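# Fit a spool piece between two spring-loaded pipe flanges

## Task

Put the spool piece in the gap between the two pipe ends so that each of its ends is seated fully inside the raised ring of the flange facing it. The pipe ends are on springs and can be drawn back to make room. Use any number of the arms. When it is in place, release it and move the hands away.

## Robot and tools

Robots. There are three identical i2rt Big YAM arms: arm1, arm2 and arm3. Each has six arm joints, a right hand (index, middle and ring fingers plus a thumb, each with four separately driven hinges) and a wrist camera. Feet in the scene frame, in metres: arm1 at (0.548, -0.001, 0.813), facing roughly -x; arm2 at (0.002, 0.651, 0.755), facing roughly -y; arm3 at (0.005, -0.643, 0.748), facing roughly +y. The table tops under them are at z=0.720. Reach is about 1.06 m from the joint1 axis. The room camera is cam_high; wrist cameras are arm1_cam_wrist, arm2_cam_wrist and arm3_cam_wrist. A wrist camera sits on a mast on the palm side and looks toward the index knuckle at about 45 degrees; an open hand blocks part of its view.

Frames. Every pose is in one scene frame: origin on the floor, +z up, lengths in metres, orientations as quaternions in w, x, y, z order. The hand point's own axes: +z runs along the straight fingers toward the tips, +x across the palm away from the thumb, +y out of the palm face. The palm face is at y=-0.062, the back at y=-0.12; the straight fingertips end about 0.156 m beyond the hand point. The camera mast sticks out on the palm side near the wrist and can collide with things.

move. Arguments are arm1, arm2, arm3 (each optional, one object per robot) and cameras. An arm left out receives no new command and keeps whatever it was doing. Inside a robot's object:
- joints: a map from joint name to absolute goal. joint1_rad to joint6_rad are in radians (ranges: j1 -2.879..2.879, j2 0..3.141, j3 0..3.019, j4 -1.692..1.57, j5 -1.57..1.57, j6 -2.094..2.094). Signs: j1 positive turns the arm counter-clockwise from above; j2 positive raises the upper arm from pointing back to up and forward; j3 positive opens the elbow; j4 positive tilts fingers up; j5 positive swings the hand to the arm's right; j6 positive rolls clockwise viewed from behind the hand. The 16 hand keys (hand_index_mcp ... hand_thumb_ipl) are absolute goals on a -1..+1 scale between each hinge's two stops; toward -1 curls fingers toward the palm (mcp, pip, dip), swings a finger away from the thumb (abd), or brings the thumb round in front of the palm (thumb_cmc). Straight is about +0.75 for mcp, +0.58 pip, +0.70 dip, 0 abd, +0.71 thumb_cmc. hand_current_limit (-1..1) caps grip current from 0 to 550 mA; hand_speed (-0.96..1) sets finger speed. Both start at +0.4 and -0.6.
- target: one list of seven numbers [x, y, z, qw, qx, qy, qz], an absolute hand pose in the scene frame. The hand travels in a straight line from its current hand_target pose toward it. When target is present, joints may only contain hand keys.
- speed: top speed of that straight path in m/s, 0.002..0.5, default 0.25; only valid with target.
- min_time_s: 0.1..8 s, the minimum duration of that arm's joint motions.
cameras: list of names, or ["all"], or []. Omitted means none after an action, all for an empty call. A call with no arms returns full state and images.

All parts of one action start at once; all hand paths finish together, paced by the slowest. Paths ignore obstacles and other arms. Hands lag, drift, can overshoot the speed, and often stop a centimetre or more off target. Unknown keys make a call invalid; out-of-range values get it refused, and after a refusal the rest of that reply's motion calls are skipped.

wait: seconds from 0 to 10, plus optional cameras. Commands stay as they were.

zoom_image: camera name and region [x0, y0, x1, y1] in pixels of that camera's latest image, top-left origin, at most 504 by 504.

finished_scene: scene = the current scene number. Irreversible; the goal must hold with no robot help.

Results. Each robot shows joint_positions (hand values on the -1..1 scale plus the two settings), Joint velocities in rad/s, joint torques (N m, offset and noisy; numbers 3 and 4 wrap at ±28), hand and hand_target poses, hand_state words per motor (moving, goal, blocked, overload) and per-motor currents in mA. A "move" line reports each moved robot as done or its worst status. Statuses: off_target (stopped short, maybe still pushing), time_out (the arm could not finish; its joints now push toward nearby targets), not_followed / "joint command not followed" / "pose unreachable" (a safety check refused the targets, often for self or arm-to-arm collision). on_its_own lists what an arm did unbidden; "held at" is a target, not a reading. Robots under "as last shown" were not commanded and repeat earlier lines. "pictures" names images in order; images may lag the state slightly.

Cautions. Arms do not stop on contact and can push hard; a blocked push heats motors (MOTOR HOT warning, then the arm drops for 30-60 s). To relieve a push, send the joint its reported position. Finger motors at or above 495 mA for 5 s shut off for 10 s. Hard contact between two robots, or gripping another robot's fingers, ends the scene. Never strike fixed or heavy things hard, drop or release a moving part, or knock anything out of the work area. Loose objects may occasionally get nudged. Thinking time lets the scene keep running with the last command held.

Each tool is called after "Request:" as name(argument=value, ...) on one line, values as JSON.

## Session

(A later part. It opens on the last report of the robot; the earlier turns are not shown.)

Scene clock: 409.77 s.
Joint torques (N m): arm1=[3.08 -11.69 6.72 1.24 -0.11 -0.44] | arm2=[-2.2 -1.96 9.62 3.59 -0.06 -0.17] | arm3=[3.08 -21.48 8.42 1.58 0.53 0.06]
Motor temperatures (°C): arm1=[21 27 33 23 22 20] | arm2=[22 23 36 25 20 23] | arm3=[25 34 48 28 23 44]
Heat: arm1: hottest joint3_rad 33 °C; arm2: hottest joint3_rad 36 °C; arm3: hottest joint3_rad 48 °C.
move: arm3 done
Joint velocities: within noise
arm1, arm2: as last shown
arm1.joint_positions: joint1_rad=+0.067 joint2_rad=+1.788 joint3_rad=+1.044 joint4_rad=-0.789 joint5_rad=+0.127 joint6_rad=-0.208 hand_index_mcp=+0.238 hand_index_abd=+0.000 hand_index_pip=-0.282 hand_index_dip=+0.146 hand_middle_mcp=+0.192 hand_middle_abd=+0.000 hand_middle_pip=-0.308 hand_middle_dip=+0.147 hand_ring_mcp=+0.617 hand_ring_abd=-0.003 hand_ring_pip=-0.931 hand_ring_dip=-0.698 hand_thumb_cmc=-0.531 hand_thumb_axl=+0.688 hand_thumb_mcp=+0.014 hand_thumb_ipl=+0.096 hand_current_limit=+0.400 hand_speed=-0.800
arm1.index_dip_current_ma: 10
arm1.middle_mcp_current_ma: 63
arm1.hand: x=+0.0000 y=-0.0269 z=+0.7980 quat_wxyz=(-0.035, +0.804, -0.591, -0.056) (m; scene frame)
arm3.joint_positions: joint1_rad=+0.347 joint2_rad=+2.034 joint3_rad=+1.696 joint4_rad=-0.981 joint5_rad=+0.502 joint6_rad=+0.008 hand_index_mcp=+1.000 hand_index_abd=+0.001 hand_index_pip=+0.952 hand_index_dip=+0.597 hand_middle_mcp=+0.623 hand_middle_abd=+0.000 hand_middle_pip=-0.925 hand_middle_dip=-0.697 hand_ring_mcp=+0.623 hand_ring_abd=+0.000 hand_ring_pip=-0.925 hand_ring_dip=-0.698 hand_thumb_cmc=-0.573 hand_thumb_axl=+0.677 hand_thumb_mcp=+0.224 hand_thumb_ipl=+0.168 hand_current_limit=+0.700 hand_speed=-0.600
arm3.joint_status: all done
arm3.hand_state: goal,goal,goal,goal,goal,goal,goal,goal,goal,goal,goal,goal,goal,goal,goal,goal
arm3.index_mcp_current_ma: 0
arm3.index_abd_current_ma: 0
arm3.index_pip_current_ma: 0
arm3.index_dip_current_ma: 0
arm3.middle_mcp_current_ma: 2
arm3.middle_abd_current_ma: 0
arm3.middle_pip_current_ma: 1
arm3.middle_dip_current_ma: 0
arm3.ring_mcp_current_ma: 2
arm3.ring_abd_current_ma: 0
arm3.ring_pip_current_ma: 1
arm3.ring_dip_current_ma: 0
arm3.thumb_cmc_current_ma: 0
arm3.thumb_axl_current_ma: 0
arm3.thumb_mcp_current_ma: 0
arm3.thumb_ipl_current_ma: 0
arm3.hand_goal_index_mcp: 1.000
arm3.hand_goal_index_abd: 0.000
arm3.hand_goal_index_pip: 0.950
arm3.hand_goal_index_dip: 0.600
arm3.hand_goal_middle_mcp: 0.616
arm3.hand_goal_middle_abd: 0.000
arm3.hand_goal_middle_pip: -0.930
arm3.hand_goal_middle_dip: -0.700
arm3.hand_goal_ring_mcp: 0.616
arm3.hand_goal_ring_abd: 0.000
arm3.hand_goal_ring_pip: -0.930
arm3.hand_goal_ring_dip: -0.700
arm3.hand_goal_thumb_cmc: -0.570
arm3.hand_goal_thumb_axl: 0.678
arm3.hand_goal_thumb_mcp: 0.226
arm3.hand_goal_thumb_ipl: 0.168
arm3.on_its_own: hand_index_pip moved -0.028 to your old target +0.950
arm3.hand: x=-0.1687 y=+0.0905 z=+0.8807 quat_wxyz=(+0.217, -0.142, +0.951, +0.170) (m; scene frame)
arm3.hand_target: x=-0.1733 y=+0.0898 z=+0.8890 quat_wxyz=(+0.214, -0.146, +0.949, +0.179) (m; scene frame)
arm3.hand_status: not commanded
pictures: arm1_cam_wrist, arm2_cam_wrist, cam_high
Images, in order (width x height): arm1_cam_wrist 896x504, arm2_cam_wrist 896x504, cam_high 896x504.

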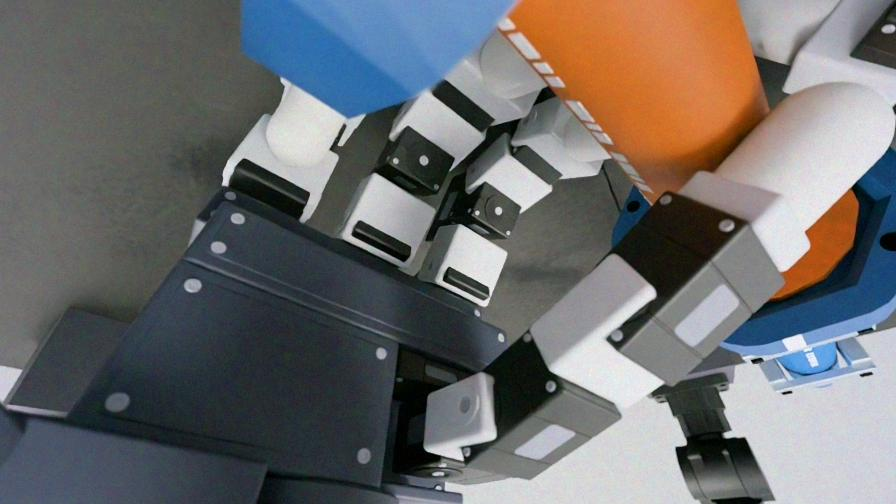

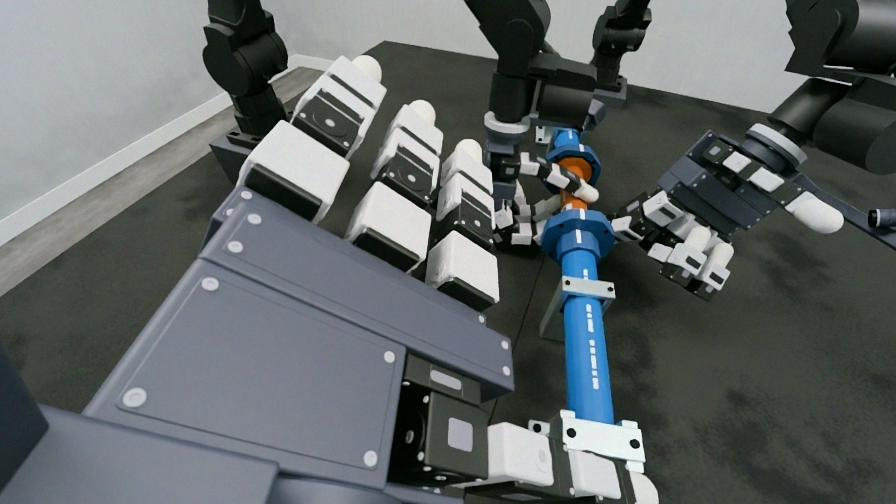

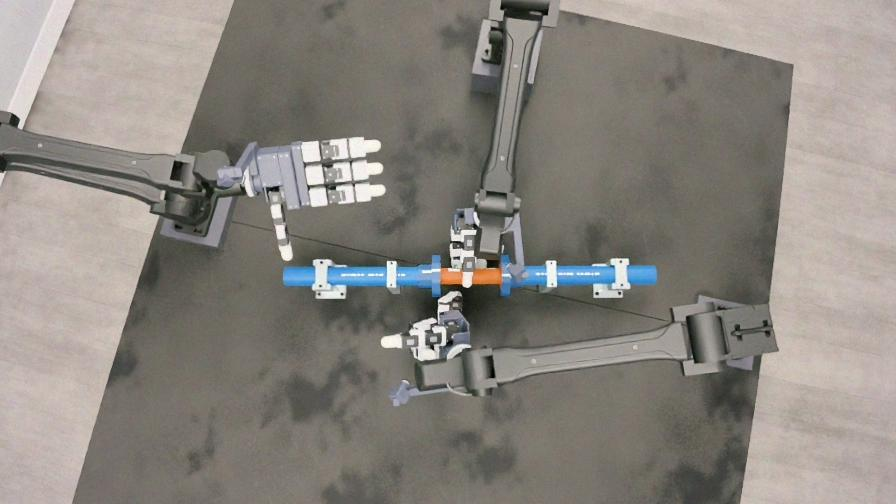

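Request:
move(arm3={"target": [-0.222, 0.078, 0.975, 0.215, -0.146, 0.949, 0.179], "speed": 0.12}, cameras=["arm2_cam_wrist", "cam_high"])

Request:
move(arm3={"target": [-0.30, 0.054, 1.08, 0.2362, -0.1536, 0.9415, 0.1803], "speed": 0.25}, arm1={"target": [0.0, -0.032, 0.8, -0.027, 0.82, -0.569, -0.061], "speed": 0.03}, cameras=["arm2_cam_wrist", "cam_high"])

Request:
zoom_image(camera="cam_high", region=[400, 200, 520, 320])

Request:
zoom_image(camera="arm2_cam_wrist", region=[535, 135, 615, 205])

Scene clock: 412.40 s.
Joint torques (N m): arm1=[3.08 -11.52 6.74 1.2 -0.12 -0.44] | arm2=[-2.2 -1.9 9.62 3.63 -0.06 -0.17] | arm3=[2.96 -20.07 13.91 0.75 0.78 0.21]
Motor temperatures (°C): arm1=[21 27 33 23 22 20] | arm2=[22 23 36 25 20 23] | arm3=[25 33 48 28 23 44]
Heat: arm1: hottest joint3_rad 33 °C; arm2: hottest joint3_rad 36 °C; arm3: hottest joint3_rad 48 °C.
move: arm3 off_target
Joint velocities: within noise
arm1.joint_positions: joint1_rad=+0.067 joint2_rad=+1.788 joint3_rad=+1.044 joint4_rad=-0.789 joint5_rad=+0.127 joint6_rad=-0.208 hand_index_mcp=+0.238 hand_index_abd=+0.000 hand_index_pip=-0.282 hand_index_dip=+0.146 hand_middle_mcp=+0.192 hand_middle_abd=+0.000 hand_middle_pip=-0.308 hand_middle_dip=+0.147 hand_ring_mcp=+0.617 hand_ring_abd=-0.003 hand_ring_pip=-0.931 hand_ring_dip=-0.698 hand_thumb_cmc=-0.531 hand_thumb_axl=+0.688 hand_thumb_mcp=+0.014 hand_thumb_ipl=+0.096 hand_current_limit=+0.400 hand_speed=-0.800
arm1.joint_status: not commanded
arm1.hand_state: blocked,goal,blocked,blocked,blocked,goal,blocked,goal,goal,goal,goal,goal,blocked,goal,blocked,blocked
arm1.index_mcp_current_ma: 385
arm1.index_abd_current_ma: 0
arm1.index_pip_current_ma: 86
arm1.index_dip_current_ma: 10
arm1.middle_mcp_current_ma: 63
arm1.middle_abd_current_ma: 0
arm1.middle_pip_current_ma: 7
arm1.middle_dip_current_ma: 1
arm1.ring_mcp_current_ma: 0
arm1.ring_abd_current_ma: 0
arm1.ring_pip_current_ma: 0
arm1.ring_dip_current_ma: 0
arm1.thumb_cmc_current_ma: 23
arm1.thumb_axl_current_ma: 2
arm1.thumb_mcp_current_ma: 385
arm1.thumb_ipl_current_ma: 151
arm1.hand_goal_index_mcp: -0.100
arm1.hand_goal_index_abd: 0.000
arm1.hand_goal_index_pip: -0.360
arm1.hand_goal_index_dip: 0.120
arm1.hand_goal_middle_mcp: 0.130
arm1.hand_goal_middle_abd: 0.000
arm1.hand_goal_middle_pip: -0.330
arm1.hand_goal_middle_dip: 0.140
arm1.hand_goal_ring_mcp: 0.616
arm1.hand_goal_ring_abd: 0.000
arm1.hand_goal_ring_pip: -0.930
arm1.hand_goal_ring_dip: -0.700
arm1.hand_goal_thumb_cmc: -0.570
arm1.hand_goal_thumb_axl: 0.678
arm1.hand_goal_thumb_mcp: -0.280
arm1.hand_goal_thumb_ipl: 0.020
arm1.hand: x=+0.0000 y=-0.0269 z=+0.7980 quat_wxyz=(-0.035, +0.804, -0.591, -0.056) (m; scene frame)
arm1.hand_target: x=-0.0027 y=-0.0418 z=+0.8020 quat_wxyz=(-0.027, +0.820, -0.569, -0.061) (m; scene frame)
arm1.hand_status: not commanded
arm2.joint_positions: joint1_rad=+0.110 joint2_rad=+0.602 joint3_rad=+0.319 joint4_rad=+0.234 joint5_rad=-0.232 joint6_rad=+0.654 hand_index_mcp=+0.761 hand_index_abd=+0.001 hand_index_pip=+0.577 hand_index_dip=+0.696 hand_middle_mcp=+0.761 hand_middle_abd=+0.001 hand_middle_pip=+0.577 hand_middle_dip=+0.696 hand_ring_mcp=+0.760 hand_ring_abd=+0.001 hand_ring_pip=+0.577 hand_ring_dip=+0.696 hand_thumb_cmc=+0.720 hand_thumb_axl=+0.677 hand_thumb_mcp=+0.226 hand_thumb_ipl=+0.168 hand_current_limit=+0.400 hand_speed=-0.600
arm2.joint_status: not commanded
arm2.hand_state: goal,goal,goal,goal,goal,goal,goal,goal,goal,goal,goal,goal,goal,goal,goal,goal
arm2.index_mcp_current_ma: 8
arm2.index_abd_current_ma: 0
arm2.index_pip_current_ma: 0
arm2.index_dip_current_ma: 0
arm2.middle_mcp_current_ma: 8
arm2.middle_abd_current_ma: 0
arm2.middle_pip_current_ma: 0
arm2.middle_dip_current_ma: 0
arm2.ring_mcp_current_ma: 7
arm2.ring_abd_current_ma: 0
arm2.ring_pip_current_ma: 0
arm2.ring_dip_current_ma: 0
arm2.thumb_cmc_current_ma: 6
arm2.thumb_axl_current_ma: 0
arm2.thumb_mcp_current_ma: 0
arm2.thumb_ipl_current_ma: 0
arm2.hand_goal_index_mcp: 0.754
arm2.hand_goal_index_abd: 0.000
arm2.hand_goal_index_pip: 0.576
arm2.hand_goal_index_dip: 0.696
arm2.hand_goal_middle_mcp: 0.754
arm2.hand_goal_middle_abd: 0.000
arm2.hand_goal_middle_pip: 0.576
arm2.hand_goal_middle_dip: 0.696
arm2.hand_goal_ring_mcp: 0.754
arm2.hand_goal_ring_abd: 0.000
arm2.hand_goal_ring_pip: 0.576
arm2.hand_goal_ring_dip: 0.696
arm2.hand_goal_thumb_cmc: 0.714
arm2.hand_goal_thumb_axl: 0.678
arm2.hand_goal_thumb_mcp: 0.226
arm2.hand_goal_thumb_ipl: 0.168
arm2.hand: x=+0.0256 y=+0.2716 z=+1.0868 quat_wxyz=(+0.600, +0.720, -0.108, +0.332) (m; scene frame)
arm2.hand_target: x=+0.0201 y=+0.2750 z=+1.0901 quat_wxyz=(+0.611, +0.713, -0.107, +0.327) (m; scene frame)
arm2.hand_status: not commanded
arm3.joint_positions: joint1_rad=+0.426 joint2_rad=+1.998 joint3_rad=+1.833 joint4_rad=-1.223 joint5_rad=+0.518 joint6_rad=+0.077 hand_index_mcp=+1.000 hand_index_abd=+0.001 hand_index_pip=+0.951 hand_index_dip=+0.597 hand_middle_mcp=+0.623 hand_middle_abd=+0.000 hand_middle_pip=-0.925 hand_middle_dip=-0.697 hand_ring_mcp=+0.623 hand_ring_abd=+0.000 hand_ring_pip=-0.925 hand_ring_dip=-0.698 hand_thumb_cmc=-0.573 hand_thumb_axl=+0.677 hand_thumb_mcp=+0.224 hand_thumb_ipl=+0.168 hand_current_limit=+0.700 hand_speed=-0.600
arm3.joint_status: not commanded
arm3.hand_state: goal,goal,goal,goal,goal,goal,goal,goal,goal,goal,goal,goal,goal,goal,goal,goal
arm3.index_mcp_current_ma: 0
arm3.index_abd_current_ma: 0
arm3.index_pip_current_ma: 0
arm3.index_dip_current_ma: 0
arm3.middle_mcp_current_ma: 2
arm3.middle_abd_current_ma: 0
arm3.middle_pip_current_ma: 1
arm3.middle_dip_current_ma: 0
arm3.ring_mcp_current_ma: 2
arm3.ring_abd_current_ma: 0
arm3.ring_pip_current_ma: 1
arm3.ring_dip_current_ma: 0
arm3.thumb_cmc_current_ma: 0
arm3.thumb_axl_current_ma: 0
arm3.thumb_mcp_current_ma: 0
arm3.thumb_ipl_current_ma: 0
arm3.hand_goal_index_mcp: 1.000
arm3.hand_goal_index_abd: 0.000
arm3.hand_goal_index_pip: 0.950
arm3.hand_goal_index_dip: 0.600
arm3.hand_goal_middle_mcp: 0.616
arm3.hand_goal_middle_abd: 0.000
arm3.hand_goal_middle_pip: -0.930
arm3.hand_goal_middle_dip: -0.700
arm3.hand_goal_ring_mcp: 0.616
arm3.hand_goal_ring_abd: 0.000
arm3.hand_goal_ring_pip: -0.930
arm3.hand_goal_ring_dip: -0.700
arm3.hand_goal_thumb_cmc: -0.570
arm3.hand_goal_thumb_axl: 0.678
arm3.hand_goal_thumb_mcp: 0.226
arm3.hand_goal_thumb_ipl: 0.168
arm3.hand: x=-0.2146 y=+0.0673 z=+0.9484 quat_wxyz=(+0.221, -0.155, +0.950, +0.156) (m; scene frame)
arm3.hand_target: x=-0.2215 y=+0.0766 z=+0.9751 quat_wxyz=(+0.215, -0.146, +0.949, +0.179) (m; scene frame)
arm3.hand_status: off_target (0.030 m and 2.9 deg from the pose sent, 0.109 m and 1.1 deg at the start)
pictures: arm2_cam_wrist, cam_high
Images, in order (width x height): arm2_cam_wrist 896x504, cam_high 896x504.

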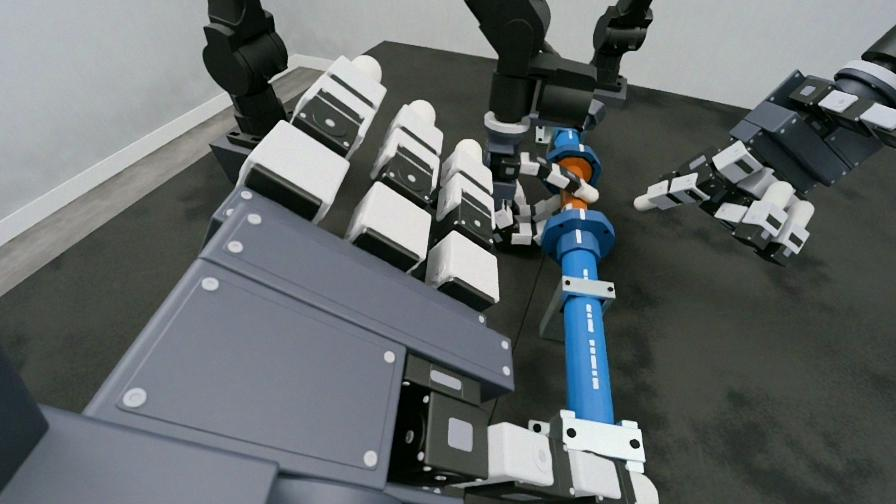

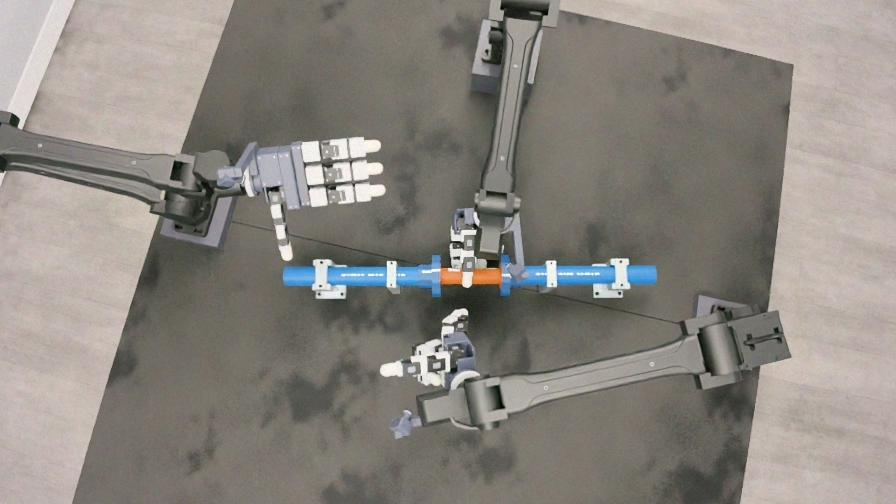

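Scene clock: 414.27 s.
Joint torques (N m): arm1=[1.9 -11.58 6.02 1.47 -0.09 -0.42] | arm2=[-2.2 -1.85 9.59 3.63 -0.06 -0.17] | arm3=[2.26 -20.31 13.65 0.57 0.82 0.15]
Motor temperatures (°C): arm1=[21 27 33 23 22 20] | arm2=[22 23 36 25 20 23] | arm3=[25 33 48 27 23 44]
Heat: arm1: hottest joint3_rad 33 °C; arm2: hottest joint3_rad 36 °C; arm3: hottest joint3_rad 48 °C.
move: arm1 off_target; arm3 off_target
Joint velocities: within noise
arm1.joint_positions: joint1_rad=+0.064 joint2_rad=+1.786 joint3_rad=+1.039 joint4_rad=-0.783 joint5_rad=+0.126 joint6_rad=-0.231 hand_index_mcp=+0.238 hand_index_abd=-0.003 hand_index_pip=-0.282 hand_index_dip=+0.144 hand_middle_mcp=+0.189 hand_middle_abd=+0.000 hand_middle_pip=-0.308 hand_middle_dip=+0.147 hand_ring_mcp=+0.617 hand_ring_abd=-0.003 hand_ring_pip=-0.931 hand_ring_dip=-0.698 hand_thumb_cmc=-0.531 hand_thumb_axl=+0.688 hand_thumb_mcp=+0.014 hand_thumb_ipl=+0.096 hand_current_limit=+0.400 hand_speed=-0.800
arm1.joint_status: not commanded
arm1.hand_state: blocked,goal,blocked,blocked,blocked,goal,blocked,goal,goal,goal,goal,goal,blocked,goal,blocked,blocked
arm1.index_mcp_current_ma: 385
arm1.index_abd_current_ma: 0
arm1.index_pip_current_ma: 86
arm1.index_dip_current_ma: 9
arm1.middle_mcp_current_ma: 57
arm1.middle_abd_current_ma: 0
arm1.middle_pip_current_ma: 7
arm1.middle_dip_current_ma: 1
arm1.ring_mcp_current_ma: 0
arm1.ring_abd_current_ma: 0
arm1.ring_pip_current_ma: 0
arm1.ring_dip_current_ma: 0
arm1.thumb_cmc_current_ma: 23
arm1.thumb_axl_current_ma: 2
arm1.thumb_mcp_current_ma: 385
arm1.thumb_ipl_current_ma: 151
arm1.hand_goal_index_mcp: -0.100
arm1.hand_goal_index_abd: 0.000
arm1.hand_goal_index_pip: -0.360
arm1.hand_goal_index_dip: 0.120
arm1.hand_goal_middle_mcp: 0.130
arm1.hand_goal_middle_abd: 0.000
arm1.hand_goal_middle_pip: -0.330
arm1.hand_goal_middle_dip: 0.140
arm1.hand_goal_ring_mcp: 0.616
arm1.hand_goal_ring_abd: 0.000
arm1.hand_goal_ring_pip: -0.930
arm1.hand_goal_ring_dip: -0.700
arm1.hand_goal_thumb_cmc: -0.570
arm1.hand_goal_thumb_axl: 0.678
arm1.hand_goal_thumb_mcp: -0.280
arm1.hand_goal_thumb_ipl: 0.020
arm1.hand: x=+0.0007 y=-0.0270 z=+0.7978 quat_wxyz=(-0.034, +0.809, -0.584, -0.057) (m; scene frame)
arm1.hand_target: x=+0.0002 y=-0.0321 z=+0.8000 quat_wxyz=(-0.027, +0.820, -0.569, -0.061) (m; scene frame)
arm1.hand_status: off_target (0.005 m and 2.3 deg from the pose sent, 0.005 m and 3.4 deg at the start)
arm2: as last shown
arm3.joint_positions: joint1_rad=+0.565 joint2_rad=+2.099 joint3_rad=+2.278 joint4_rad=-1.642 joint5_rad=+0.585 joint6_rad=+0.204 hand_index_mcp=+1.000 hand_index_abd=+0.001 hand_index_pip=+0.951 hand_index_dip=+0.597 hand_middle_mcp=+0.623 hand_middle_abd=+0.000 hand_middle_pip=-0.925 hand_middle_dip=-0.697 hand_ring_mcp=+0.623 hand_ring_abd=+0.000 hand_ring_pip=-0.925 hand_ring_dip=-0.698 hand_thumb_cmc=-0.573 hand_thumb_axl=+0.677 hand_thumb_mcp=+0.224 hand_thumb_ipl=+0.168 hand_current_limit=+0.700 hand_speed=-0.600
arm3.joint_status: not commanded
arm3.hand_state: goal,goal,goal,goal,goal,goal,goal,goal,goal,goal,goal,goal,goal,goal,goal,goal
arm3.index_mcp_current_ma: 0
arm3.index_abd_current_ma: 0
arm3.index_pip_current_ma: 0
arm3.index_dip_current_ma: 0
arm3.middle_mcp_current_ma: 2
arm3.middle_abd_current_ma: 0
arm3.middle_pip_current_ma: 1
arm3.middle_dip_current_ma: 0
arm3.ring_mcp_current_ma: 2
arm3.ring_abd_current_ma: 0
arm3.ring_pip_current_ma: 1
arm3.ring_dip_current_ma: 0
arm3.thumb_cmc_current_ma: 0
arm3.thumb_axl_current_ma: 0
arm3.thumb_mcp_current_ma: 0
arm3.thumb_ipl_current_ma: 0
arm3.hand_goal_index_mcp: 1.000
arm3.hand_goal_index_abd: 0.000
arm3.hand_goal_index_pip: 0.950
arm3.hand_goal_index_dip: 0.600
arm3.hand_goal_middle_mcp: 0.616
arm3.hand_goal_middle_abd: 0.000
arm3.hand_goal_middle_pip: -0.930
arm3.hand_goal_middle_dip: -0.700
arm3.hand_goal_ring_mcp: 0.616
arm3.hand_goal_ring_abd: 0.000
arm3.hand_goal_ring_pip: -0.930
arm3.hand_goal_ring_dip: -0.700
arm3.hand_goal_thumb_cmc: -0.570
arm3.hand_goal_thumb_axl: 0.678
arm3.hand_goal_thumb_mcp: 0.226
arm3.hand_goal_thumb_ipl: 0.168
arm3.hand: x=-0.3010 y=+0.0468 z=+1.0601 quat_wxyz=(+0.244, -0.166, +0.941, +0.164) (m; scene frame)
arm3.hand_target: x=-0.2996 y=+0.0530 z=+1.0799 quat_wxyz=(+0.236, -0.154, +0.942, +0.181) (m; scene frame)
arm3.hand_status: off_target (0.021 m and 2.5 deg from the pose sent, 0.158 m and 3.4 deg at the start)
pictures: arm2_cam_wrist, cam_high
Images, in order (width x height): arm2_cam_wrist 896x504, cam_high 896x504.

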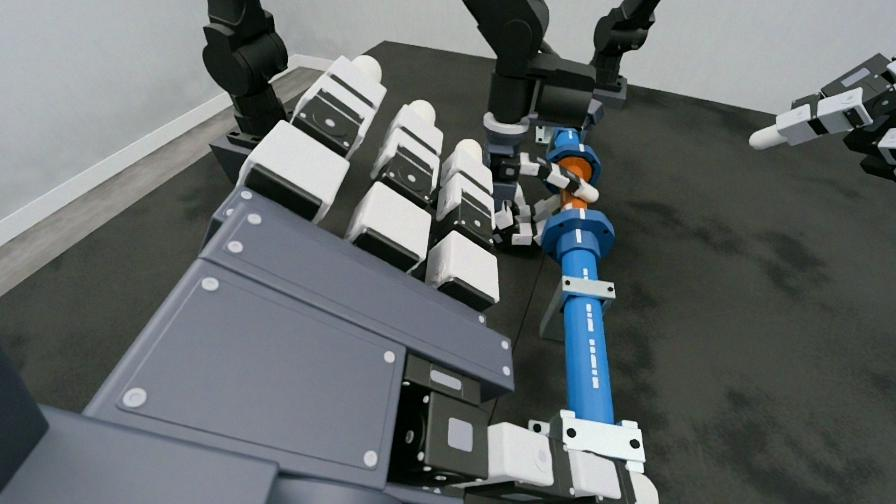

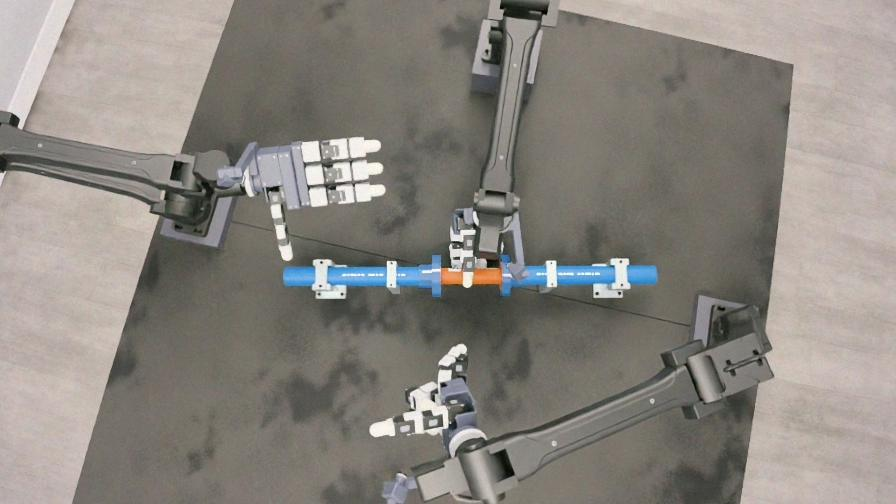

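Scaled by 4.200 from the camera's 896x504 image, which has a finer 1280x720 frame.

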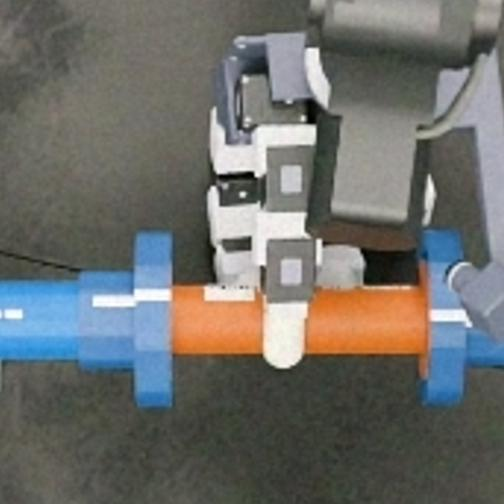

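Scaled by 6.300 from the camera's 896x504 image, which has a finer 1280x720 frame.

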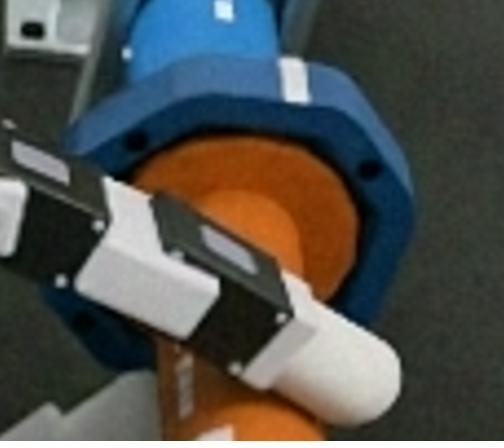

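Request:
move(arm1={"joints": {"hand_index_mcp": 0.22, "hand_middle_mcp": 0.19, "hand_thumb_mcp": 0.0, "hand_thumb_ipl": 0.09, "hand_speed": -0.92}}, cameras=["arm2_cam_wrist", "cam_high"])

Request:
zoom_image(camera="cam_high", region=[400, 200, 520, 320])

Request:
zoom_image(camera="arm2_cam_wrist", region=[535, 135, 615, 205])

Scene clock: 416.23 s.
Joint torques (N m): arm1=[1.96 -11.75 6.02 1.4 -0.06 -0.34] | arm2=[-2.32 -1.9 9.65 3.63 -0.06 -0.18] | arm3=[2.26 -20.37 13.79 0.49 0.81 0.2]
Motor temperatures (°C): arm1=[21 28 33 23 22 20] | arm2=[22 23 36 25 20 23] | arm3=[25 33 48 27 23 44]
Heat: arm1: hottest joint3_rad 33 °C; arm2: hottest joint3_rad 36 °C; arm3: hottest joint3_rad 48 °C.
move: arm1 off_target
Joint velocities: within noise
arm1.joint_positions: joint1_rad=+0.063 joint2_rad=+1.785 joint3_rad=+1.039 joint4_rad=-0.781 joint5_rad=+0.126 joint6_rad=-0.237 hand_index_mcp=+0.256 hand_index_abd=-0.003 hand_index_pip=-0.295 hand_index_dip=+0.143 hand_middle_mcp=+0.199 hand_middle_abd=+0.000 hand_middle_pip=-0.321 hand_middle_dip=+0.142 hand_ring_mcp=+0.617 hand_ring_abd=-0.003 hand_ring_pip=-0.931 hand_ring_dip=-0.698 hand_thumb_cmc=-0.531 hand_thumb_axl=+0.688 hand_thumb_mcp=+0.019 hand_thumb_ipl=+0.109 hand_current_limit=+0.400 hand_speed=-0.920
arm1.joint_status: hand_index_mcp off_target (ended at +0.256, target +0.220); the others done
arm1.hand_state: blocked,goal,blocked,blocked,goal,goal,goal,goal,goal,goal,goal,goal,blocked,goal,goal,goal
arm1.index_mcp_current_ma: 21
arm1.index_abd_current_ma: 0
arm1.index_pip_current_ma: 60
arm1.index_dip_current_ma: 8
arm1.middle_mcp_current_ma: 1
arm1.middle_abd_current_ma: 0
arm1.middle_pip_current_ma: 1
arm1.middle_dip_current_ma: 0
arm1.ring_mcp_current_ma: 0
arm1.ring_abd_current_ma: 0
arm1.ring_pip_current_ma: 0
arm1.ring_dip_current_ma: 0
arm1.thumb_cmc_current_ma: 23
arm1.thumb_axl_current_ma: 2
arm1.thumb_mcp_current_ma: 9
arm1.thumb_ipl_current_ma: 10
arm1.hand_goal_index_mcp: 0.220
arm1.hand_goal_index_abd: 0.000
arm1.hand_goal_index_pip: -0.360
arm1.hand_goal_index_dip: 0.120
arm1.hand_goal_middle_mcp: 0.190
arm1.hand_goal_middle_abd: 0.000
arm1.hand_goal_middle_pip: -0.330
arm1.hand_goal_middle_dip: 0.140
arm1.hand_goal_ring_mcp: 0.616
arm1.hand_goal_ring_abd: 0.000
arm1.hand_goal_ring_pip: -0.930
arm1.hand_goal_ring_dip: -0.700
arm1.hand_goal_thumb_cmc: -0.570
arm1.hand_goal_thumb_axl: 0.678
arm1.hand_goal_thumb_mcp: 0.000
arm1.hand_goal_thumb_ipl: 0.090
arm1.hand: x=+0.0002 y=-0.0272 z=+0.7981 quat_wxyz=(-0.034, +0.811, -0.582, -0.057) (m; scene frame)
arm1.hand_target: x=+0.0001 y=-0.0320 z=+0.8001 quat_wxyz=(-0.027, +0.820, -0.569, -0.061) (m; scene frame)
arm1.hand_status: not commanded
arm2, arm3: as last shown
pictures: arm2_cam_wrist, cam_high
Images, in order (width x height): arm2_cam_wrist 896x504, cam_high 896x504.

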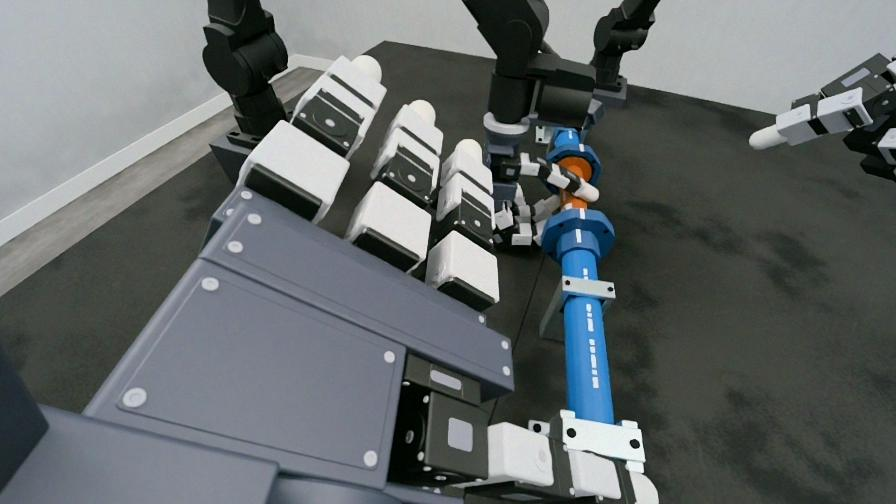

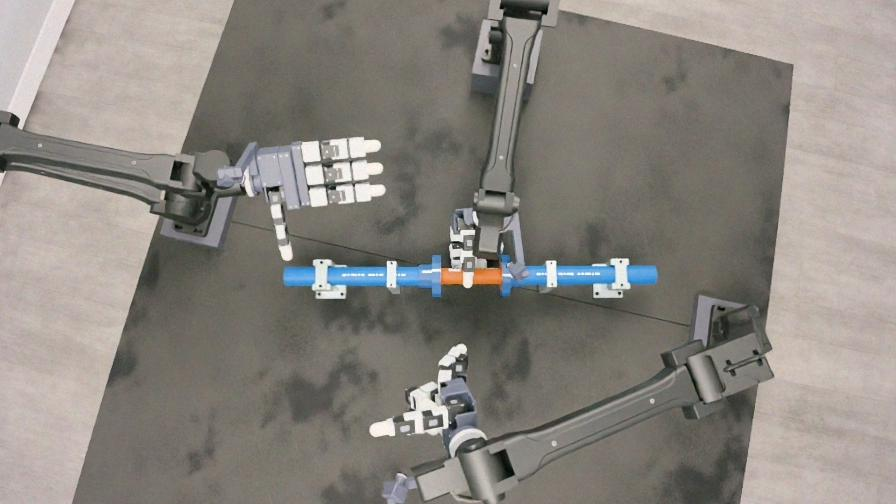

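Scaled by 4.200 from the camera's 896x504 image, which has a finer 1280x720 frame.

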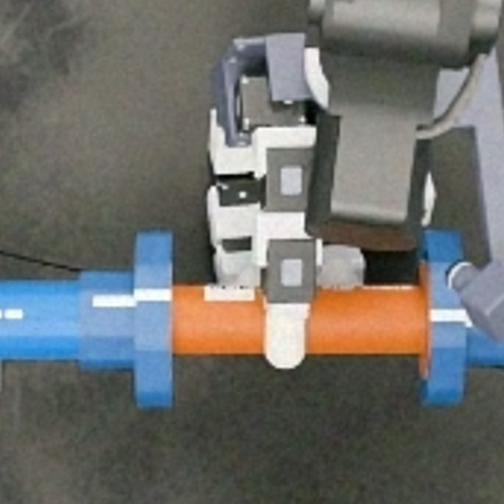

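Scaled by 6.300 from the camera's 896x504 image, which has a finer 1280x720 frame.

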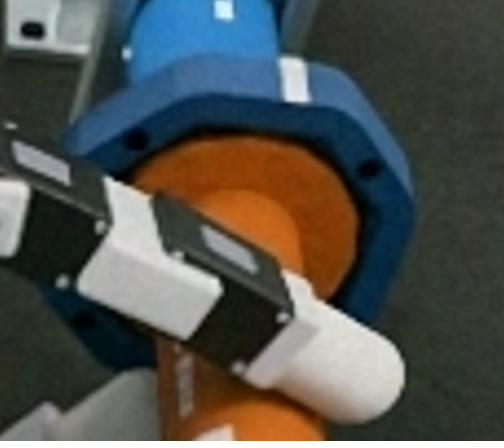

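Request:
move(arm1={"joints": {"hand_index_mcp": 0.40, "hand_middle_mcp": 0.36, "hand_thumb_mcp": 0.10, "hand_index_pip": -0.299, "hand_speed": -0.9}})

Request:
move(arm1={"joints": {"hand_index_mcp": 1.0, "hand_middle_mcp": 1.0, "hand_thumb_mcp": 0.2, "hand_speed": -0.85}}, cameras=["arm1_cam_wrist", "arm2_cam_wrist", "cam_high"])

Request:
zoom_image(camera="cam_high", region=[400, 200, 520, 320])

Request:
zoom_image(camera="arm2_cam_wrist", region=[530, 120, 640, 285])

Scene clock: 417.93 s.
Joint torques (N m): arm1=[2.02 -11.69 6.01 1.29 0.04 -0.13] | arm2=[-2.2 -1.9 9.65 3.6 -0.06 -0.18] | arm3=[1.79 -20.19 13.64 0.5 0.8 0.2]
Motor temperatures (°C): arm1=[21 28 33 23 22 20] | arm2=[22 23 36 25 20 23] | arm3=[25 33 47 27 23 43]
Heat: arm1: hottest joint3_rad 33 °C; arm2: hottest joint3_rad 36 °C; arm3: hottest joint3_rad 47 °C.
move: arm1 done
Joint velocities: within noise
arm1.joint_positions: joint1_rad=+0.063 joint2_rad=+1.785 joint3_rad=+1.039 joint4_rad=-0.779 joint5_rad=+0.122 joint6_rad=-0.256 hand_index_mcp=+0.402 hand_index_abd=-0.003 hand_index_pip=-0.296 hand_index_dip=+0.123 hand_middle_mcp=+0.362 hand_middle_abd=+0.000 hand_middle_pip=-0.323 hand_middle_dip=+0.142 hand_ring_mcp=+0.617 hand_ring_abd=-0.003 hand_ring_pip=-0.931 hand_ring_dip=-0.698 hand_thumb_cmc=-0.568 hand_thumb_axl=+0.680 hand_thumb_mcp=+0.090 hand_thumb_ipl=+0.091 hand_current_limit=+0.400 hand_speed=-0.900
arm1.joint_status: all done
arm1.hand_state: goal,goal,goal,goal,goal,goal,goal,goal,goal,goal,goal,goal,goal,goal,goal,goal
arm1.index_mcp_current_ma: 0
arm1.index_abd_current_ma: 0
arm1.index_pip_current_ma: 0
arm1.index_dip_current_ma: 0
arm1.middle_mcp_current_ma: 0
arm1.middle_abd_current_ma: 0
arm1.middle_pip_current_ma: 1
arm1.middle_dip_current_ma: 0
arm1.ring_mcp_current_ma: 0
arm1.ring_abd_current_ma: 0
arm1.ring_pip_current_ma: 0
arm1.ring_dip_current_ma: 0
arm1.thumb_cmc_current_ma: 0
arm1.thumb_axl_current_ma: 0
arm1.thumb_mcp_current_ma: -2
arm1.thumb_ipl_current_ma: 0
arm1.hand_goal_index_mcp: 0.400
arm1.hand_goal_index_abd: 0.000
arm1.hand_goal_index_pip: -0.298
arm1.hand_goal_index_dip: 0.120
arm1.hand_goal_middle_mcp: 0.360
arm1.hand_goal_middle_abd: 0.000
arm1.hand_goal_middle_pip: -0.330
arm1.hand_goal_middle_dip: 0.140
arm1.hand_goal_ring_mcp: 0.616
arm1.hand_goal_ring_abd: 0.000
arm1.hand_goal_ring_pip: -0.930
arm1.hand_goal_ring_dip: -0.700
arm1.hand_goal_thumb_cmc: -0.570
arm1.hand_goal_thumb_axl: 0.678
arm1.hand_goal_thumb_mcp: 0.100
arm1.hand_goal_thumb_ipl: 0.090
arm1.hand: x=-0.0001 y=-0.0295 z=+0.7980 quat_wxyz=(-0.032, +0.816, -0.574, -0.057) (m; scene frame)
arm1.hand_target: x=+0.0002 y=-0.0320 z=+0.8001 quat_wxyz=(-0.027, +0.820, -0.569, -0.061) (m; scene frame)
arm1.hand_status: not commanded
arm2, arm3: as last shown
pictures: none

Scene clock: 419.70 s.
Joint torques (N m): arm1=[2.02 -8.23 6.43 0.35 0.16 -0.13] | arm2=[-2.26 -1.9 9.62 3.64 -0.05 -0.16] | arm3=[2.08 -20.31 13.74 0.46 0.82 0.17]
Motor temperatures (°C): arm1=[21 28 33 23 22 20] | arm2=[22 23 36 25 20 23] | arm3=[25 33 47 27 23 43]
Heat: arm1: hottest joint3_rad 33 °C; arm2: hottest joint3_rad 36 °C; arm3: hottest joint3_rad 47 °C.
move: arm1 off_target
Joint velocities: within noise
arm1.joint_positions: joint1_rad=+0.063 joint2_rad=+1.740 joint3_rad=+1.039 joint4_rad=-0.755 joint5_rad=+0.119 joint6_rad=-0.257 hand_index_mcp=+0.996 hand_index_abd=-0.003 hand_index_pip=-0.299 hand_index_dip=+0.123 hand_middle_mcp=+0.873 hand_middle_abd=-0.005 hand_middle_pip=-0.380 hand_middle_dip=+0.142 hand_ring_mcp=+0.617 hand_ring_abd=-0.003 hand_ring_pip=-0.931 hand_ring_dip=-0.698 hand_thumb_cmc=-0.569 hand_thumb_axl=+0.680 hand_thumb_mcp=+0.190 hand_thumb_ipl=+0.091 hand_current_limit=+0.400 hand_speed=-0.850
arm1.joint_status: hand_middle_mcp off_target (ended at +0.873, target +1.000); the others done
arm1.hand_state: goal,goal,goal,goal,blocked,goal,blocked,goal,goal,goal,goal,goal,goal,goal,goal,goal
arm1.index_mcp_current_ma: 0
arm1.index_abd_current_ma: 0
arm1.index_pip_current_ma: 0
arm1.index_dip_current_ma: 0
arm1.middle_mcp_current_ma: -261
arm1.middle_abd_current_ma: 0
arm1.middle_pip_current_ma: -37
arm1.middle_dip_current_ma: 0
arm1.ring_mcp_current_ma: 0
arm1.ring_abd_current_ma: 0
arm1.ring_pip_current_ma: 0
arm1.ring_dip_current_ma: 0
arm1.thumb_cmc_current_ma: 0
arm1.thumb_axl_current_ma: 0
arm1.thumb_mcp_current_ma: -3
arm1.thumb_ipl_current_ma: 0
arm1.hand_goal_index_mcp: 1.000
arm1.hand_goal_index_abd: 0.000
arm1.hand_goal_index_pip: -0.298
arm1.hand_goal_index_dip: 0.120
arm1.hand_goal_middle_mcp: 1.000
arm1.hand_goal_middle_abd: 0.000
arm1.hand_goal_middle_pip: -0.330
arm1.hand_goal_middle_dip: 0.140
arm1.hand_goal_ring_mcp: 0.616
arm1.hand_goal_ring_abd: 0.000
arm1.hand_goal_ring_pip: -0.930
arm1.hand_goal_ring_dip: -0.700
arm1.hand_goal_thumb_cmc: -0.570
arm1.hand_goal_thumb_axl: 0.678
arm1.hand_goal_thumb_mcp: 0.200
arm1.hand_goal_thumb_ipl: 0.090
arm1.hand: x=-0.0119 y=-0.0314 z=+0.8248 quat_wxyz=(-0.008, +0.814, -0.574, -0.082) (m; scene frame)
arm1.hand_target: x=+0.0001 y=-0.0320 z=+0.7999 quat_wxyz=(-0.027, +0.820, -0.569, -0.061) (m; scene frame)
arm1.hand_status: not commanded
arm2, arm3: as last shown
pictures: arm1_cam_wrist, arm2_cam_wrist, cam_high
Images, in order (width x height): arm1_cam_wrist 896x504, arm2_cam_wrist 896x504, cam_high 896x504.

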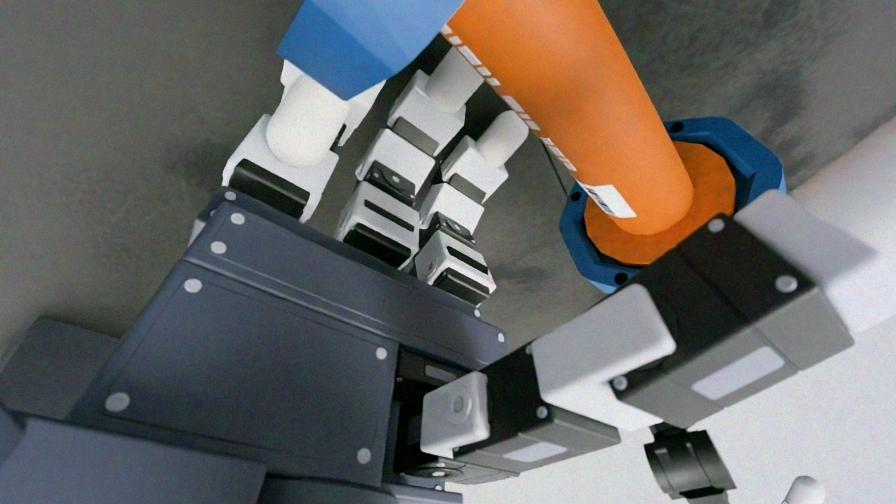

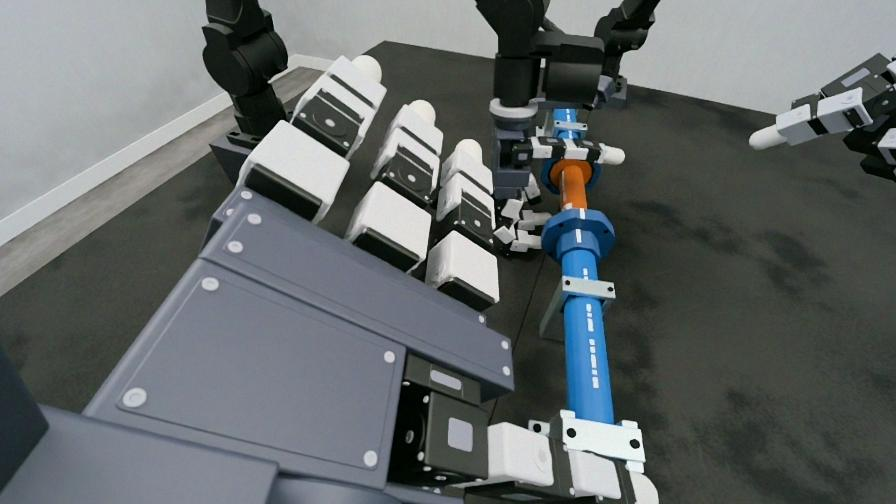

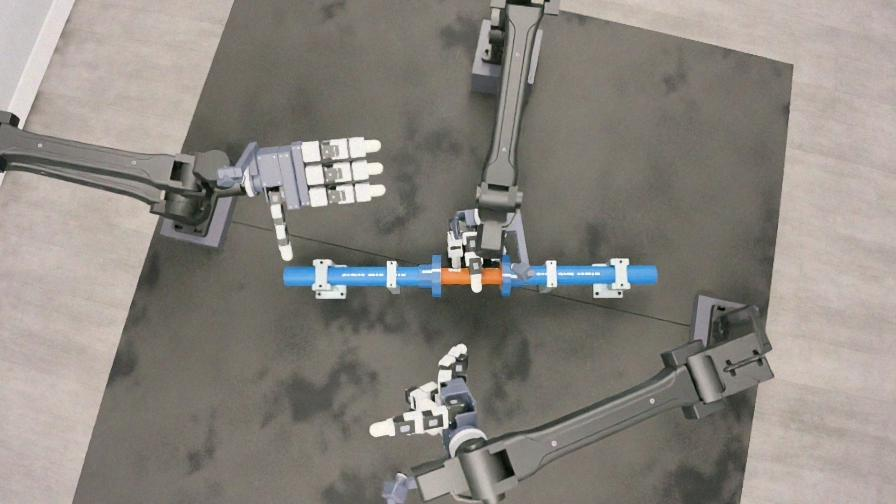

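Scaled by 4.200 from the camera's 896x504 image, which has a finer 1280x720 frame.

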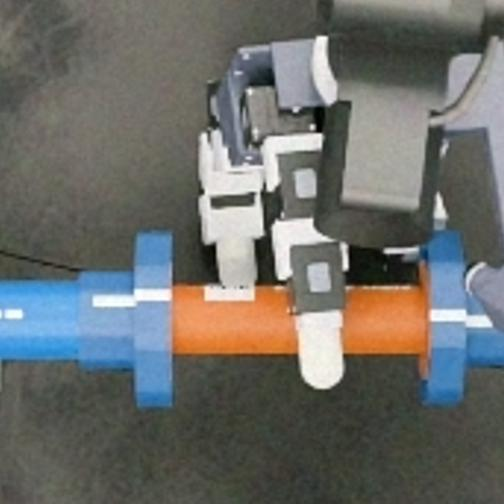

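Scaled by 3.055 from the camera's 896x504 image, which has a finer 1280x720 frame.

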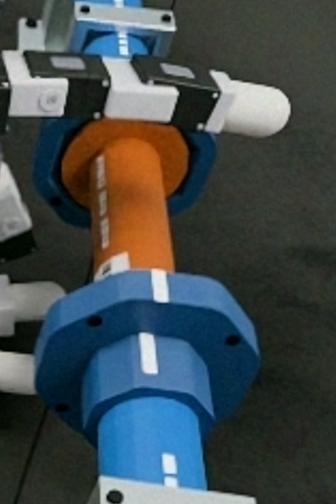

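Request:
move(arm1={"target": [0.012, -0.035, 0.86, -0.02, 0.816, -0.574, -0.07], "speed": 0.08, "joints": {"hand_middle_mcp": 0.85, "hand_thumb_ipl": 0.17, "hand_thumb_mcp": 0.23}}, cameras=["arm1_cam_wrist", "arm2_cam_wrist", "cam_high"])

Request:
zoom_image(camera="arm2_cam_wrist", region=[500, 120, 640, 285])

Scene clock: 423.23 s.
Joint torques (N m): arm1=[2.37 -10.75 6.95 0.13 0.19 0.09] | arm2=[-2.37 -1.85 9.63 3.63 -0.06 -0.18] | arm3=[2.32 -20.66 13.74 0.5 0.81 0.2]
Motor temperatures (°C): arm1=[21 28 33 23 22 20] | arm2=[22 23 36 25 20 23] | arm3=[25 33 47 27 23 43]
Heat: arm1: hottest joint3_rad 33 °C; arm2: hottest joint3_rad 36 °C; arm3: hottest joint3_rad 47 °C.
move: arm1 done
Joint velocities: within noise
arm1.joint_positions: joint1_rad=+0.069 joint2_rad=+1.649 joint3_rad=+1.039 joint4_rad=-0.869 joint5_rad=+0.120 joint6_rad=-0.254 hand_index_mcp=+0.996 hand_index_abd=-0.003 hand_index_pip=-0.299 hand_index_dip=+0.123 hand_middle_mcp=+0.848 hand_middle_abd=-0.002 hand_middle_pip=-0.331 hand_middle_dip=+0.142 hand_ring_mcp=+0.617 hand_ring_abd=-0.003 hand_ring_pip=-0.931 hand_ring_dip=-0.698 hand_thumb_cmc=-0.569 hand_thumb_axl=+0.680 hand_thumb_mcp=+0.220 hand_thumb_ipl=+0.166 hand_current_limit=+0.400 hand_speed=-0.850
arm1.joint_status: all done
arm1.hand_state: goal,goal,goal,goal,goal,goal,goal,goal,goal,goal,goal,goal,goal,goal,goal,goal
arm1.index_mcp_current_ma: 0
arm1.index_abd_current_ma: 0
arm1.index_pip_current_ma: 0
arm1.index_dip_current_ma: 0
arm1.middle_mcp_current_ma: 0
arm1.middle_abd_current_ma: 0
arm1.middle_pip_current_ma: 0
arm1.middle_dip_current_ma: 0
arm1.ring_mcp_current_ma: 0
arm1.ring_abd_current_ma: 0
arm1.ring_pip_current_ma: 0
arm1.ring_dip_current_ma: 0
arm1.thumb_cmc_current_ma: 0
arm1.thumb_axl_current_ma: 0
arm1.thumb_mcp_current_ma: -2
arm1.thumb_ipl_current_ma: 0
arm1.hand_goal_index_mcp: 1.000
arm1.hand_goal_index_abd: 0.000
arm1.hand_goal_index_pip: -0.298
arm1.hand_goal_index_dip: 0.120
arm1.hand_goal_middle_mcp: 0.850
arm1.hand_goal_middle_abd: 0.000
arm1.hand_goal_middle_pip: -0.330
arm1.hand_goal_middle_dip: 0.140
arm1.hand_goal_ring_mcp: 0.616
arm1.hand_goal_ring_abd: 0.000
arm1.hand_goal_ring_pip: -0.930
arm1.hand_goal_ring_dip: -0.700
arm1.hand_goal_thumb_cmc: -0.570
arm1.hand_goal_thumb_axl: 0.678
arm1.hand_goal_thumb_mcp: 0.230
arm1.hand_goal_thumb_ipl: 0.170
arm1.hand: x=+0.0060 y=-0.0326 z=+0.8601 quat_wxyz=(-0.016, +0.816, -0.573, -0.074) (m; scene frame)
arm1.hand_target: x=+0.0120 y=-0.0348 z=+0.8599 quat_wxyz=(-0.020, +0.816, -0.574, -0.070) (m; scene frame)
arm1.hand_status: done (0.006 m and 0.6 deg from the pose sent, 0.043 m and 2.0 deg at the start)
arm2, arm3: as last shown
pictures: arm1_cam_wrist, arm2_cam_wrist, cam_high
Images, in order (width x height): arm1_cam_wrist 896x504, arm2_cam_wrist 896x504, cam_high 896x504.

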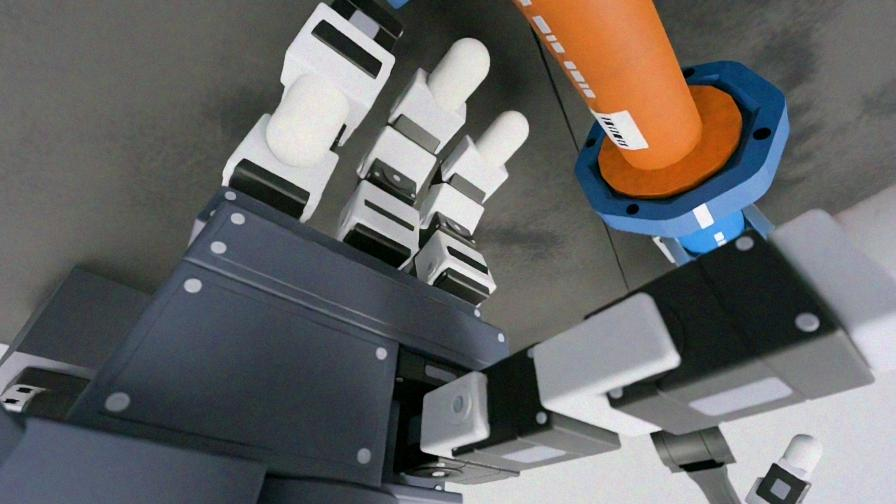

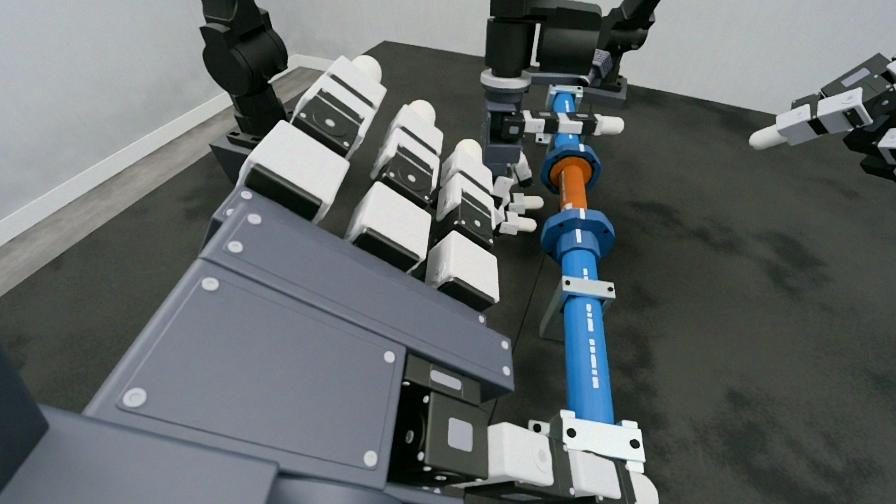

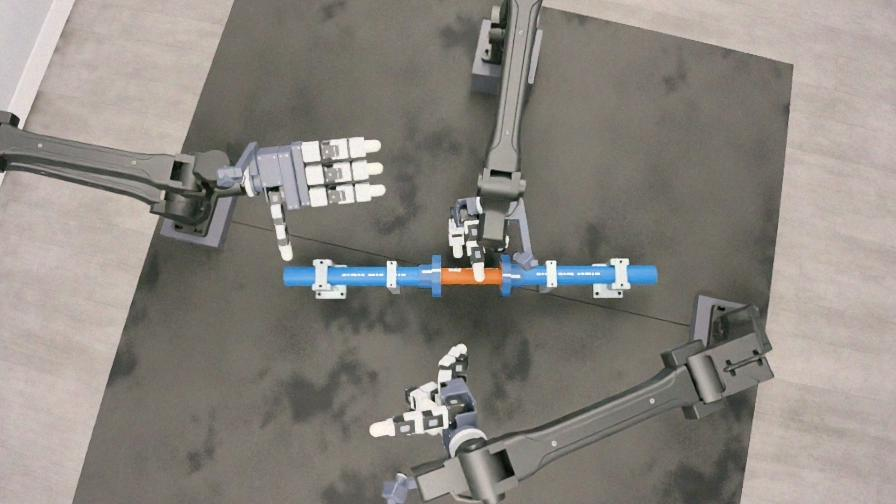

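Scaled by 3.055 from the camera's 896x504 image, which has a finer 1280x720 frame.

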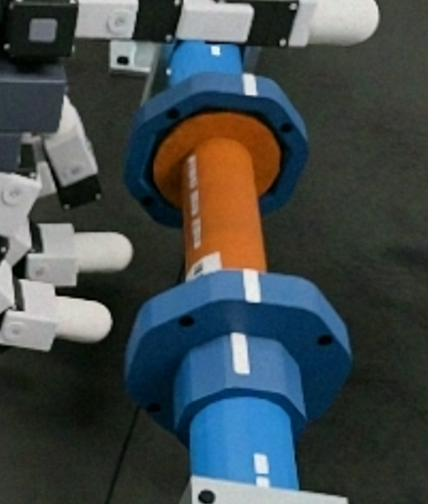

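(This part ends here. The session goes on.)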